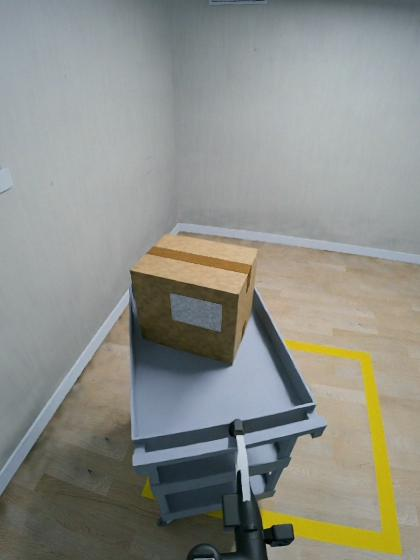

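Request:
move(blocking=false, r2={"base":{"translate_m":-0.42,"strafe_m":-0.04},"pace":"default","contact_limits":{"translate_m":0.8}})

Request:
wait(seconds=7, cameras=["r2_head_camera"])

Scene clock: 1330.37 s.
move: r2 moving
r1: as last shown
r1.lidar_m: 4.37 2.59 2.06 2.05 1.78 1.43 1.40 1.54 2.39 2.69 2.90 4.40
r1.servo_current: wrist_yaw_rad=39(52) wrist_pitch_rad=46(46) wrist_roll_rad=52(65) gripper_m=39(46)
r1.wrist_depth_mm: - - - - - - - / - - - - - - - / - - - - - - - / - - - - - - - / - - - - - - - / - - - 198 - - - / 1708 1537 178 183 154 1576 1618
r2.base_odometry: x=-2.591 y=-5.772 heading=+2.875
r2.turned_by_wheels: +0.000
r2.turned_by_imu: +0.001
r2.base_tilt: forward=-0.7 right=+0.1
r2.lidar_m: 0.38 0.40 1.07 1.08 1.28 1.74 1.75 1.96 1.72 1.72 2.07 0.43
r2.base_status: translate_m moving; strafe_m moving
r2.joint_positions: lift_m=+0.680 arm_m=+0.000 wrist_yaw_rad=+0.006 wrist_pitch_rad=+0.000 wrist_roll_rad=+1.568 gripper_m=-0.014
r2.joint_status: not commanded
r2.measured_speeds: translate_m=-0.123 strafe_m=-0.012 rotate_rad=-0.007 lift_m=+0.000 arm_m=+0.000 wrist_yaw_rad=+0.000 wrist_pitch_rad=+0.000 wrist_roll_rad=+0.000
r2.motor_effort: lift_m=+16(16) arm_m=-4(4) wheel_0=-2(10) wheel_1=-10(10) wheel_2=+18(20)
r2.servo_current: wrist_yaw_rad=46(59) wrist_pitch_rad=39(39) wrist_roll_rad=33(46) gripper_m=78(91)
r2.contact_limits: translate_m 0.8
r2.hand_pose: x=+0.4598 y=-0.0858 z=+0.8584 quat_wxyz=(+0.708, +0.706, +0.002, +0.002) (m; r2's base frame)
r2.wrist_depth_mm: - - - 189 251 1464 1138 / - - - 185 245 1756 1205 / - - - 183 241 820 - / - - 512 180 237 842 - / - - 477 177 234 820 - / - 521 189 174 181 - - / - - 559 - 229 - -
pictures: none

Scene clock: 1332.77 s.
earlier move: r2 done
r1.base_odometry: x=-2.096 y=+1.580 heading=-3.135
r1.turned_by_wheels: +0.000
r1.turned_by_imu: +0.000
r1.base_tilt: forward=-1.6 right=+1.3
r1.lidar_m: 4.37 2.62 2.07 2.05 1.78 1.41 1.39 1.53 2.35 2.67 2.91 4.42
r1.base_status: not commanded
r1.joint_positions: lift_m=+0.500 arm_m=+0.000 wrist_yaw_rad=-0.001 wrist_pitch_rad=+0.002 wrist_roll_rad=+0.000 gripper_m=-0.020
r1.joint_status: not commanded
r1.measured_speeds: all 0
r1.motor_effort: lift_m=+21(21) arm_m=+4(4) wheel_0=+3(3) wheel_1=+3(4) wheel_2=-1(1)
r1.servo_current: wrist_yaw_rad=59(65) wrist_pitch_rad=39(52) wrist_roll_rad=39(65) gripper_m=46(52)
r1.hand_pose: x=+0.4592 y=-0.0877 z=+0.6774 quat_wxyz=(+1.000, +0.000, +0.001, -0.001) (m; r1's base frame)
r1.wrist_depth_mm: - - - - - - - / - - - - - - - / - - - - - - - / - - - - - - - / - - - - - - - / - - - 199 - - - / 1661 1576 179 183 154 1576 1661
r2.base_odometry: x=-2.206 y=-5.838 heading=+2.874
r2.turned_by_wheels: -0.001
r2.turned_by_imu: -0.001
r2.base_tilt: forward=-0.7 right=+0.1
r2.lidar_m: 0.34 0.36 1.21 1.23 1.44 1.34 1.37 1.66 1.59 1.55 1.98 0.46
r2.base_status: done
r2.joint_positions: lift_m=+0.680 arm_m=+0.000 wrist_yaw_rad=-0.001 wrist_pitch_rad=+0.000 wrist_roll_rad=+1.568 gripper_m=-0.014
r2.joint_status: not commanded
r2.measured_speeds: all 0
r2.motor_effort: lift_m=+16(16) arm_m=-3(4) wheel_0=-5(13) wheel_1=-4(11) wheel_2=+1(20)
r2.servo_current: wrist_yaw_rad=39(65) wrist_pitch_rad=39(46) wrist_roll_rad=52(59) gripper_m=78(91)
r2.contact_limits: translate_m 0.8
r2.hand_pose: x=+0.4592 y=-0.0876 z=+0.8584 quat_wxyz=(+0.708, +0.706, +0.000, +0.000) (m; r2's base frame)
r2.wrist_depth_mm: - - - 270 272 279 278 / - - - 200 263 1808 1229 / - - - 192 254 1808 549 / - - 615 186 244 820 - / - - 469 180 236 820 - / - - 189 173 181 - - / - - 517 - 223 - -
wait: 2.40 of 7 s (r2 has come to rest)
pictures: r2_head_camera
Images, in order (width x height): r2_head_camera 420x560.

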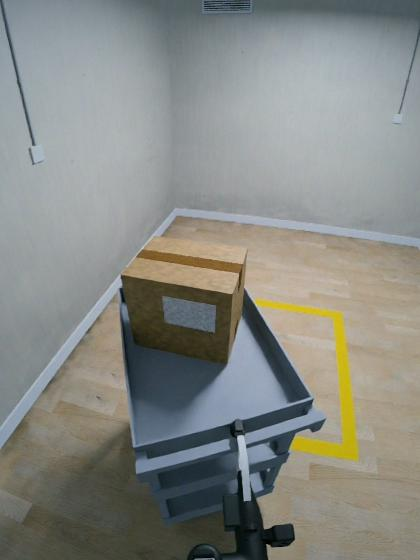

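Request:
move(blocking=false, r2={"base":{"translate_m":-0.36,"strafe_m":-0.07},"pace":"default","contact_limits":{"translate_m":0.8}})

Request:
wait(seconds=7, cameras=["r2_head_camera"])

Scene clock: 1342.80 s.
move: r2 moving
r1: as last shown
r1.lidar_m: 4.35 2.61 2.10 2.05 1.79 1.43 1.41 1.53 2.36 2.67 2.90 4.40
r1.servo_current: wrist_yaw_rad=33(65) wrist_pitch_rad=39(52) wrist_roll_rad=39(65) gripper_m=39(46)
r1.wrist_depth_mm: - - - - - - - / - - - - - - - / - - - - - - - / - - - - - - - / - - - - - - - / - - - 198 - - - / 1708 1576 178 183 154 1537 1618
r2.base_odometry: x=-2.174 y=-5.841 heading=+2.874
r2.turned_by_wheels: +0.000
r2.turned_by_imu: +0.000
r2.base_tilt: forward=-0.7 right=+0.1
r2.lidar_m: 0.36 0.36 1.22 1.22 1.46 1.31 1.34 1.64 1.57 1.57 1.94 0.47
r2.base_status: translate_m moving; strafe_m moving
r2.joint_positions: lift_m=+0.680 arm_m=+0.000 wrist_yaw_rad=-0.001 wrist_pitch_rad=+0.000 wrist_roll_rad=+1.568 gripper_m=-0.014
r2.joint_status: not commanded
r2.measured_speeds: translate_m=-0.122 strafe_m=-0.025 rotate_rad=-0.002 lift_m=+0.000 arm_m=+0.000 wrist_yaw_rad=+0.002 wrist_pitch_rad=+0.000 wrist_roll_rad=+0.000
r2.motor_effort: lift_m=+16(16) arm_m=-4(4) wheel_0=-6(10) wheel_1=-8(10) wheel_2=+14(16)
r2.servo_current: wrist_yaw_rad=59(59) wrist_pitch_rad=39(46) wrist_roll_rad=46(59) gripper_m=78(85)
r2.contact_limits: translate_m 0.8
r2.hand_pose: x=+0.4592 y=-0.0876 z=+0.8584 quat_wxyz=(+0.708, +0.706, +0.000, +0.000) (m; r2's base frame)
r2.wrist_depth_mm: - - - 205 270 278 278 / - - - 198 259 1808 1205 / - - - 191 252 1808 - / - - 591 185 244 809 - / - - 473 180 236 831 - / - - 189 174 181 - - / - - 521 - 224 - -
pictures: none

Scene clock: 1345.00 s.
earlier move: r2 done
r1.base_odometry: x=-2.096 y=+1.580 heading=-3.135
r1.turned_by_wheels: +0.000
r1.turned_by_imu: +0.000
r1.base_tilt: forward=-1.5 right=+1.3
r1.lidar_m: 4.35 2.63 2.10 2.05 1.81 1.42 1.40 1.53 2.35 2.67 2.90 4.39
r1.base_status: not commanded
r1.joint_positions: lift_m=+0.500 arm_m=+0.000 wrist_yaw_rad=-0.001 wrist_pitch_rad=+0.002 wrist_roll_rad=+0.000 gripper_m=-0.020
r1.joint_status: not commanded
r1.measured_speeds: all 0
r1.motor_effort: lift_m=+21(21) arm_m=+4(4) wheel_0=+3(3) wheel_1=+4(4) wheel_2=-1(1)
r1.servo_current: wrist_yaw_rad=52(72) wrist_pitch_rad=52(52) wrist_roll_rad=52(65) gripper_m=39(46)
r1.hand_pose: x=+0.4592 y=-0.0877 z=+0.6774 quat_wxyz=(+1.000, +0.000, +0.001, -0.001) (m; r1's base frame)
r1.wrist_depth_mm: - - - - - - - / - - - - - - - / - - - - - - - / - - - - - - - / - - - - - - - / - - - 198 - - - / 1708 1576 179 183 154 1618 1661
r2.base_odometry: x=-1.841 y=-5.866 heading=+2.874
r2.turned_by_wheels: +0.000
r2.turned_by_imu: +0.001
r2.base_tilt: forward=-0.7 right=+0.1
r2.lidar_m: 0.34 0.34 1.38 1.39 1.25 1.03 1.06 1.25 1.40 1.41 1.78 0.41
r2.base_status: done
r2.joint_positions: lift_m=+0.680 arm_m=+0.000 wrist_yaw_rad=+0.003 wrist_pitch_rad=+0.000 wrist_roll_rad=+1.568 gripper_m=-0.014
r2.joint_status: not commanded
r2.measured_speeds: all 0
r2.motor_effort: lift_m=+16(16) arm_m=-3(4) wheel_0=-2(10) wheel_1=-2(11) wheel_2=+3(18)
r2.servo_current: wrist_yaw_rad=46(65) wrist_pitch_rad=39(46) wrist_roll_rad=39(65) gripper_m=78(91)
r2.contact_limits: translate_m 0.8
r2.hand_pose: x=+0.4595 y=-0.0866 z=+0.8584 quat_wxyz=(+0.708, +0.706, +0.001, +0.001) (m; r2's base frame)
r2.wrist_depth_mm: - - - 252 290 297 1078 / - - - 271 274 1661 1205 / - - - 256 262 1808 535 / - - - 191 250 820 - / - - 466 182 238 831 - / - - 189 172 182 750 - / - - 500 - 220 - -
wait: 2.20 of 7 s (r2 has come to rest)
pictures: r2_head_camera
Images, in order (width x height): r2_head_camera 420x560.

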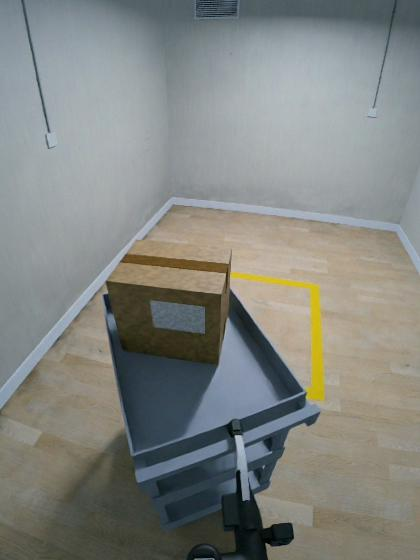

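Request:
zoom_image(camera="r2_head_camera", region=[80, 220, 330, 480])

Scaled by 1.938 from the camera's 420x560 image, which has a finer 1200x1600 frame.

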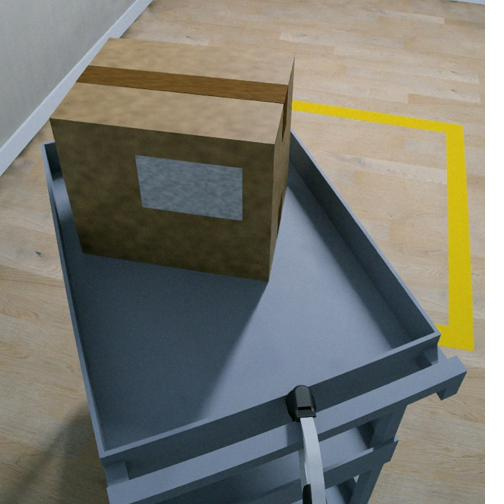

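Request:
move(blocking=false, r2={"base":{"translate_m":-0.03,"strafe_m":0.23},"pace":"slow","contact_limits":{"strafe_m":0.8}})

Request:
wait(seconds=5, cameras=[])

Request:
move(blocking=false, r2={"base":{"rotate_rad":-0.14},"pace":"slow","contact_limits":{"rotate_rad":0.8}})

Request:
wait(seconds=5, cameras=[])

Request:
move(blocking=false, r2={"base":{"translate_m":0.0,"strafe_m":0.22},"pace":"slow","contact_limits":{"strafe_m":0.8}})

Request:
wait(seconds=5, cameras=[])

Request:
move(blocking=false, r2={"base":{"rotate_rad":-0.17},"pace":"slow","contact_limits":{"rotate_rad":0.8}})

Request:
wait(seconds=5, cameras=["r2_head_camera"])

Scene clock: 1392.20 s.
move: r2 moving
r1: as last shown
r1.base_tilt: forward=-1.6 right=+1.3
r1.lidar_m: 4.34 2.64 2.08 2.05 1.80 1.41 1.41 1.54 2.37 2.68 2.92 4.40
r1.motor_effort: lift_m=+21(21) arm_m=+4(4) wheel_0=+2(3) wheel_1=+3(4) wheel_2=-1(1)
r1.servo_current: wrist_yaw_rad=59(59) wrist_pitch_rad=46(52) wrist_roll_rad=46(59) gripper_m=39(46)
r1.wrist_depth_mm: - - - - - - - / - - - - - - - / - - - - - - - / - - - - - - - / - - - - - - - / - - - 198 - - - / 1708 1618 178 183 154 1537 1618
r2.base_odometry: x=-1.842 y=-5.879 heading=+2.874
r2.turned_by_wheels: +0.000
r2.turned_by_imu: +0.000
r2.base_tilt: forward=-0.7 right=+0.1
r2.lidar_m: 0.33 0.36 1.37 1.40 1.23 1.01 1.05 1.28 1.44 1.43 1.74 0.46
r2.base_status: translate_m moving; strafe_m moving
r2.joint_positions: lift_m=+0.680 arm_m=+0.000 wrist_yaw_rad=-0.001 wrist_pitch_rad=+0.000 wrist_roll_rad=+1.568 gripper_m=-0.014
r2.joint_status: not commanded
r2.measured_speeds: translate_m=-0.007 strafe_m=+0.052 rotate_rad=+0.002 lift_m=+0.000 arm_m=+0.000 wrist_yaw_rad=-0.015 wrist_pitch_rad=+0.000 wrist_roll_rad=+0.000
r2.motor_effort: lift_m=+16(16) arm_m=-4(4) wheel_0=-13(13) wheel_1=+6(8) wheel_2=+6(7)
r2.servo_current: wrist_yaw_rad=33(52) wrist_pitch_rad=39(39) wrist_roll_rad=46(52) gripper_m=85(85)
r2.contact_limits: strafe_m 0.8
r2.hand_pose: x=+0.4592 y=-0.0878 z=+0.8584 quat_wxyz=(+0.708, +0.706, +0.000, +0.000) (m; r2's base frame)
r2.wrist_depth_mm: - - - 254 291 297 1078 / - - - 271 276 1661 1205 / - - - 257 263 1756 535 / - - - 192 250 820 - / - - 469 182 240 820 - / - - 189 172 181 - - / - - 492 - 220 - -
pictures: none

Scene clock: 1395.23 s.
earlier move: r2 done
r1.base_odometry: x=-2.096 y=+1.580 heading=-3.135
r1.turned_by_wheels: +0.000
r1.turned_by_imu: +0.000
r1.base_tilt: forward=-1.6 right=+1.3
r1.lidar_m: 4.36 2.62 2.08 2.05 1.81 1.42 1.39 1.53 2.38 2.66 2.93 4.41
r1.base_status: not commanded
r1.joint_positions: lift_m=+0.500 arm_m=+0.000 wrist_yaw_rad=-0.001 wrist_pitch_rad=+0.002 wrist_roll_rad=+0.000 gripper_m=-0.020
r1.joint_status: not commanded
r1.measured_speeds: all 0
r1.motor_effort: lift_m=+21(21) arm_m=+4(4) wheel_0=+3(3) wheel_1=+3(4) wheel_2=-1(1)
r1.servo_current: wrist_yaw_rad=52(72) wrist_pitch_rad=39(52) wrist_roll_rad=52(72) gripper_m=39(52)
r1.hand_pose: x=+0.4592 y=-0.0877 z=+0.6774 quat_wxyz=(+1.000, +0.000, +0.001, -0.001) (m; r1's base frame)
r1.wrist_depth_mm: - - - - - - - / - - - - - - - / - - - - - - - / - - - - - - - / - - - - - - - / - - - 198 - - - / 1661 1576 178 183 154 1576 1618
r2.base_odometry: x=-1.872 y=-6.095 heading=+2.874
r2.turned_by_wheels: +0.000
r2.turned_by_imu: +0.000
r2.base_tilt: forward=-0.7 right=+0.0
r2.lidar_m: 0.40 0.42 1.19 1.19 1.10 0.93 0.95 1.12 1.62 1.62 2.01 0.40
r2.base_status: done
r2.joint_positions: lift_m=+0.680 arm_m=+0.000 wrist_yaw_rad=-0.004 wrist_pitch_rad=+0.000 wrist_roll_rad=+1.568 gripper_m=-0.014
r2.joint_status: not commanded
r2.measured_speeds: all 0
r2.motor_effort: lift_m=+16(16) arm_m=-4(4) wheel_0=-5(15) wheel_1=+5(9) wheel_2=+3(7)
r2.servo_current: wrist_yaw_rad=46(65) wrist_pitch_rad=39(46) wrist_roll_rad=52(59) gripper_m=78(85)
r2.contact_limits: strafe_m 0.8
r2.hand_pose: x=+0.4589 y=-0.0887 z=+0.8584 quat_wxyz=(+0.708, +0.706, -0.002, -0.001) (m; r2's base frame)
r2.wrist_depth_mm: - - - 166 224 1618 1205 / - - - 167 225 1537 - / - - 554 168 226 820 - / - - 466 168 227 820 - / - - 508 170 229 831 - / - - 190 171 180 - - / - - - - 232 - -
wait: 3.03 of 5 s (r2 has come to rest)
pictures: none
No camera images: "cameras" was empty.

Scene clock: 1395.73 s.
move: r2 moving
r1: as last shown
r1.lidar_m: 4.35 2.61 2.06 2.03 1.79 1.43 1.39 1.52 2.38 2.68 2.93 4.41
r1.servo_current: wrist_yaw_rad=65(65) wrist_pitch_rad=39(46) wrist_roll_rad=39(65) gripper_m=46(46)
r1.wrist_depth_mm: - - - - - - - / - - - - - - - / - - - - - - - / - - - - - - - / - - - - - - - / - - - 198 - - - / 1708 1661 179 183 154 1618 1661
r2.base_odometry: x=-1.873 y=-6.095 heading=+2.766
r2.turned_by_wheels: -0.108
r2.turned_by_imu: -0.105
r2.base_tilt: forward=-0.7 right=+0.0
r2.lidar_m: 0.39 0.39 1.19 1.17 1.23 0.95 0.93 1.07 1.63 1.60 1.80 0.44
r2.base_status: rotate_rad moving
r2.joint_positions: lift_m=+0.680 arm_m=+0.000 wrist_yaw_rad=+0.006 wrist_pitch_rad=+0.000 wrist_roll_rad=+1.568 gripper_m=-0.014
r2.joint_status: not commanded
r2.measured_speeds: translate_m=-0.001 strafe_m=+0.001 rotate_rad=-0.269 lift_m=+0.000 arm_m=+0.000 wrist_yaw_rad=+0.000 wrist_pitch_rad=+0.000 wrist_roll_rad=+0.000
r2.motor_effort: lift_m=+16(16) arm_m=-3(4) wheel_0=+8(12) wheel_1=+4(9) wheel_2=+13(13)
r2.servo_current: wrist_yaw_rad=59(59) wrist_pitch_rad=39(46) wrist_roll_rad=33(52) gripper_m=72(85)
r2.contact_limits: rotate_rad 0.8
r2.hand_pose: x=+0.4598 y=-0.0856 z=+0.8584 quat_wxyz=(+0.708, +0.706, +0.002, +0.002) (m; r2's base frame)
r2.wrist_depth_mm: - - - 183 244 1397 1160 / - - - 182 240 1756 1205 / - - - 180 239 809 - / - - 484 178 236 842 - / - - 488 177 235 820 - / - - 189 175 181 809 - / - - 580 - 230 - -
pictures: none

Scene clock: 1396.27 s.
earlier move: r2 done
r1.base_odometry: x=-2.096 y=+1.580 heading=-3.135
r1.turned_by_wheels: +0.000
r1.turned_by_imu: +0.000
r1.base_tilt: forward=-1.6 right=+1.3
r1.lidar_m: 4.34 2.62 2.06 2.05 1.80 1.41 1.40 1.53 2.39 2.68 2.91 4.39
r1.base_status: not commanded
r1.joint_positions: lift_m=+0.500 arm_m=+0.000 wrist_yaw_rad=-0.001 wrist_pitch_rad=+0.002 wrist_roll_rad=+0.000 gripper_m=-0.020
r1.joint_status: not commanded
r1.measured_speeds: all 0
r1.motor_effort: lift_m=+21(21) arm_m=+4(4) wheel_0=+2(3) wheel_1=+4(4) wheel_2=-1(1)
r1.servo_current: wrist_yaw_rad=52(65) wrist_pitch_rad=39(46) wrist_roll_rad=39(65) gripper_m=39(52)
r1.hand_pose: x=+0.4592 y=-0.0877 z=+0.6774 quat_wxyz=(+1.000, +0.000, +0.001, -0.001) (m; r1's base frame)
r1.wrist_depth_mm: - - - - - - - / - - - - - - - / - - - - - - - / - - - - - - - / - - - - - - - / - - - 198 - - - / 1618 1618 179 183 154 1537 1661
r2.base_odometry: x=-1.873 y=-6.095 heading=+2.736
r2.turned_by_wheels: -0.030
r2.turned_by_imu: -0.029
r2.base_tilt: forward=-0.7 right=+0.0
r2.lidar_m: 0.35 0.37 1.18 1.17 1.25 0.95 0.93 1.06 1.60 1.61 1.79 0.45
r2.base_status: done
r2.joint_positions: lift_m=+0.680 arm_m=+0.000 wrist_yaw_rad=+0.006 wrist_pitch_rad=+0.000 wrist_roll_rad=+1.568 gripper_m=-0.014
r2.joint_status: not commanded
r2.measured_speeds: all 0
r2.motor_effort: lift_m=+16(16) arm_m=-3(4) wheel_0=+5(12) wheel_1=+6(9) wheel_2=+7(13)
r2.servo_current: wrist_yaw_rad=52(59) wrist_pitch_rad=39(46) wrist_roll_rad=33(52) gripper_m=78(91)
r2.contact_limits: rotate_rad 0.8
r2.hand_pose: x=+0.4598 y=-0.0856 z=+0.8584 quat_wxyz=(+0.708, +0.706, +0.002, +0.002) (m; r2's base frame)
r2.wrist_depth_mm: - - - 195 257 282 279 / - - - 190 252 1756 1205 / - - - 186 245 1661 - / - - 544 181 241 831 - / - - 477 178 236 809 - / - - 189 173 181 - - / - - 544 - 226 - -
wait: 0.53 of 5 s (r2 has come to rest)
pictures: none
No camera images: "cameras" was empty.

Scene clock: 1396.77 s.
move: r2 moving
r1: as last shown
r1.base_tilt: forward=-1.6 right=+1.2
r1.lidar_m: 4.37 2.60 2.07 2.05 1.79 1.41 1.40 1.53 2.38 2.68 2.92 4.40
r1.motor_effort: lift_m=+21(21) arm_m=+4(4) wheel_0=+3(3) wheel_1=+3(4) wheel_2=-1(1)
r1.servo_current: wrist_yaw_rad=46(59) wrist_pitch_rad=39(46) wrist_roll_rad=52(59) gripper_m=39(52)
r1.wrist_depth_mm: - - - - - - - / - - - - - - - / - - - - - - - / - - - - - - - / - - - - - - - / - - - 198 - - - / 1661 1576 179 183 154 1576 1661
r2.base_odometry: x=-1.878 y=-6.108 heading=+2.736
r2.turned_by_wheels: +0.000
r2.turned_by_imu: +0.000
r2.base_tilt: forward=-0.7 right=+0.1
r2.lidar_m: 0.37 0.36 1.17 1.15 1.23 0.96 0.92 1.06 1.65 1.63 1.79 0.44
r2.base_status: translate_m moving; strafe_m moving
r2.joint_positions: lift_m=+0.680 arm_m=+0.000 wrist_yaw_rad=+0.000 wrist_pitch_rad=+0.000 wrist_roll_rad=+1.568 gripper_m=-0.014
r2.joint_status: not commanded
r2.measured_speeds: translate_m=+0.000 strafe_m=+0.054 rotate_rad=-0.001 lift_m=+0.000 arm_m=+0.000 wrist_yaw_rad=-0.028 wrist_pitch_rad=+0.000 wrist_roll_rad=+0.000
r2.motor_effort: lift_m=+16(16) arm_m=-4(4) wheel_0=-9(9) wheel_1=+7(10) wheel_2=+0(6)
r2.servo_current: wrist_yaw_rad=46(52) wrist_pitch_rad=39(46) wrist_roll_rad=46(65) gripper_m=85(85)
r2.contact_limits: strafe_m 0.8
r2.hand_pose: x=+0.4593 y=-0.0873 z=+0.8584 quat_wxyz=(+0.708, +0.706, +0.000, +0.000) (m; r2's base frame)
r2.wrist_depth_mm: - - - 198 262 283 282 / - - - 191 253 1756 1205 / - - - 187 247 1708 - / - - 549 182 242 831 - / - - 469 178 236 820 - / - - 188 173 181 - - / - - 535 - 224 - -
pictures: none

Scene clock: 1399.60 s.
earlier move: r2 done
r1.base_odometry: x=-2.096 y=+1.580 heading=-3.135
r1.turned_by_wheels: +0.000
r1.turned_by_imu: +0.000
r1.base_tilt: forward=-1.6 right=+1.3
r1.lidar_m: 4.36 2.63 2.08 2.05 1.81 1.42 1.39 1.56 2.37 2.67 2.91 4.38
r1.base_status: not commanded
r1.joint_positions: lift_m=+0.500 arm_m=+0.000 wrist_yaw_rad=-0.001 wrist_pitch_rad=+0.002 wrist_roll_rad=+0.000 gripper_m=-0.020
r1.joint_status: not commanded
r1.measured_speeds: all 0
r1.motor_effort: lift_m=+21(21) arm_m=+4(4) wheel_0=+3(3) wheel_1=+3(4) wheel_2=-1(1)
r1.servo_current: wrist_yaw_rad=39(72) wrist_pitch_rad=39(52) wrist_roll_rad=59(65) gripper_m=39(52)
r1.hand_pose: x=+0.4592 y=-0.0877 z=+0.6774 quat_wxyz=(+1.000, +0.000, +0.001, -0.001) (m; r1's base frame)
r1.wrist_depth_mm: - - - - - - - / - - - - - - - / - - - - - - - / - - - - - - - / - - - - - - - / - - - 198 - - - / 1661 1576 179 183 154 1537 1708
r2.base_odometry: x=-1.959 y=-6.297 heading=+2.736
r2.turned_by_wheels: +0.000
r2.turned_by_imu: +0.000
r2.base_tilt: forward=-0.6 right=+0.1
r2.lidar_m: 0.41 0.45 0.95 0.95 1.05 0.95 0.93 1.03 1.63 1.83 2.02 0.43
r2.base_status: done
r2.joint_positions: lift_m=+0.680 arm_m=+0.000 wrist_yaw_rad=-0.005 wrist_pitch_rad=+0.000 wrist_roll_rad=+1.568 gripper_m=-0.014
r2.joint_status: not commanded
r2.measured_speeds: all 0
r2.motor_effort: lift_m=+16(16) arm_m=-4(4) wheel_0=-4(12) wheel_1=+3(10) wheel_2=+0(6)
r2.servo_current: wrist_yaw_rad=52(65) wrist_pitch_rad=33(46) wrist_roll_rad=46(65) gripper_m=78(91)
r2.contact_limits: strafe_m 0.8
r2.hand_pose: x=+0.4589 y=-0.0889 z=+0.8584 quat_wxyz=(+0.708, +0.706, -0.002, -0.002) (m; r2's base frame)
r2.wrist_depth_mm: - - - 151 206 1661 1118 / - - 603 154 211 741 - / - - 466 158 215 - - / - - 473 162 222 809 - / - - 544 167 227 - - / - - 190 170 182 - - / - - - - 237 - 504
wait: 2.83 of 5 s (r2 has come to rest)
pictures: none
No camera images: "cameras" was empty.

Scene clock: 1400.10 s.
move: r2 moving
r1: as last shown
r1.lidar_m: 4.36 2.64 2.09 2.05 1.78 1.40 1.41 1.55 2.39 2.68 2.92 4.39
r1.motor_effort: lift_m=+21(21) arm_m=+4(4) wheel_0=+3(3) wheel_1=+4(4) wheel_2=-1(1)
r1.servo_current: wrist_yaw_rad=26(72) wrist_pitch_rad=33(52) wrist_roll_rad=59(65) gripper_m=46(46)
r1.wrist_depth_mm: - - - - - - - / - - - - - - - / - - - - - - - / - - - - - - - / - - - - - - - / - - - 199 - - - / 1661 1618 179 184 154 1537 1576
r2.base_odometry: x=-1.960 y=-6.297 heading=+2.619
r2.turned_by_wheels: -0.117
r2.turned_by_imu: -0.113
r2.base_tilt: forward=-0.7 right=+0.1
r2.lidar_m: 0.41 0.41 1.02 0.95 1.03 0.96 0.89 0.98 1.40 1.81 1.95 0.44
r2.base_status: rotate_rad moving
r2.joint_positions: lift_m=+0.680 arm_m=+0.000 wrist_yaw_rad=+0.005 wrist_pitch_rad=+0.000 wrist_roll_rad=+1.568 gripper_m=-0.014
r2.joint_status: not commanded
r2.measured_speeds: translate_m=+0.000 strafe_m=+0.000 rotate_rad=-0.343 lift_m=+0.000 arm_m=+0.000 wrist_yaw_rad=+0.001 wrist_pitch_rad=+0.000 wrist_roll_rad=+0.000
r2.motor_effort: lift_m=+16(16) arm_m=-4(4) wheel_0=+6(11) wheel_1=+5(9) wheel_2=+12(12)
r2.servo_current: wrist_yaw_rad=59(59) wrist_pitch_rad=39(46) wrist_roll_rad=52(52) gripper_m=72(85)
r2.contact_limits: rotate_rad 0.8
r2.hand_pose: x=+0.4598 y=-0.0859 z=+0.8584 quat_wxyz=(+0.708, +0.706, +0.002, +0.002) (m; r2's base frame)
r2.wrist_depth_mm: - - - 166 224 1618 1205 / - - - 167 225 1537 - / - - 549 169 227 820 - / - - 466 170 229 820 - / - - 512 172 231 831 - / - - 189 173 181 - - / - - - - 235 - -
pictures: none

Scene clock: 1400.70 s.
earlier move: r2 done
r1.base_odometry: x=-2.096 y=+1.580 heading=-3.135
r1.turned_by_wheels: +0.000
r1.turned_by_imu: +0.000
r1.base_tilt: forward=-1.5 right=+1.2
r1.lidar_m: 4.35 2.61 2.08 2.06 1.77 1.39 1.40 1.53 2.37 2.67 2.92 4.40
r1.base_status: not commanded
r1.joint_positions: lift_m=+0.500 arm_m=+0.000 wrist_yaw_rad=-0.001 wrist_pitch_rad=+0.002 wrist_roll_rad=+0.000 gripper_m=-0.020
r1.joint_status: not commanded
r1.measured_speeds: all 0
r1.motor_effort: lift_m=+21(21) arm_m=+4(4) wheel_0=+3(3) wheel_1=+4(4) wheel_2=-1(1)
r1.servo_current: wrist_yaw_rad=26(72) wrist_pitch_rad=39(52) wrist_roll_rad=52(65) gripper_m=39(46)
r1.hand_pose: x=+0.4592 y=-0.0877 z=+0.6774 quat_wxyz=(+1.000, +0.000, +0.001, -0.001) (m; r1's base frame)
r1.wrist_depth_mm: - - - - - - - / - - - - - - - / - - - - - - - / - - - - - - - / - - - - - - - / - - - 198 - - - / 1708 1576 178 183 154 1576 1661
r2.base_odometry: x=-1.959 y=-6.297 heading=+2.567
r2.turned_by_wheels: -0.052
r2.turned_by_imu: -0.050
r2.base_tilt: forward=-0.7 right=+0.0
r2.lidar_m: 0.38 0.39 1.02 0.97 1.01 0.99 0.89 0.91 1.29 1.83 1.89 0.42
r2.base_status: done
r2.joint_positions: lift_m=+0.680 arm_m=+0.000 wrist_yaw_rad=+0.005 wrist_pitch_rad=+0.000 wrist_roll_rad=+1.568 gripper_m=-0.014
r2.joint_status: not commanded
r2.measured_speeds: all 0
r2.motor_effort: lift_m=+16(16) arm_m=-4(4) wheel_0=+6(11) wheel_1=+4(9) wheel_2=+8(12)
r2.servo_current: wrist_yaw_rad=59(59) wrist_pitch_rad=39(46) wrist_roll_rad=52(59) gripper_m=78(85)
r2.contact_limits: rotate_rad 0.8
r2.hand_pose: x=+0.4598 y=-0.0859 z=+0.8584 quat_wxyz=(+0.708, +0.706, +0.002, +0.002) (m; r2's base frame)
r2.wrist_depth_mm: - - - 184 244 1618 1205 / - - - 182 241 1756 1160 / - - - 179 239 809 - / - - 484 178 236 831 - / - - 492 175 234 820 - / - - 190 174 182 809 - / - - 574 - 229 - -
wait: 0.60 of 5 s (r2 has come to rest)
pictures: r2_head_camera
Images, in order (width x height): r2_head_camera 420x560.

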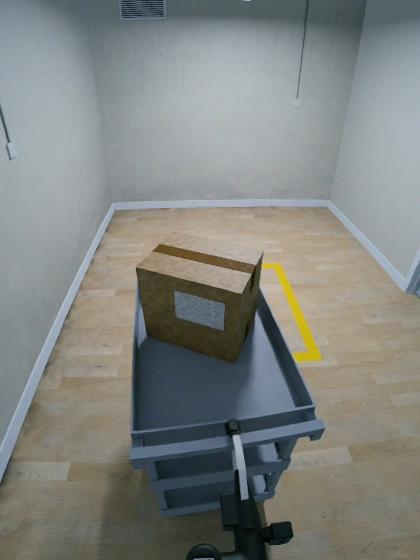

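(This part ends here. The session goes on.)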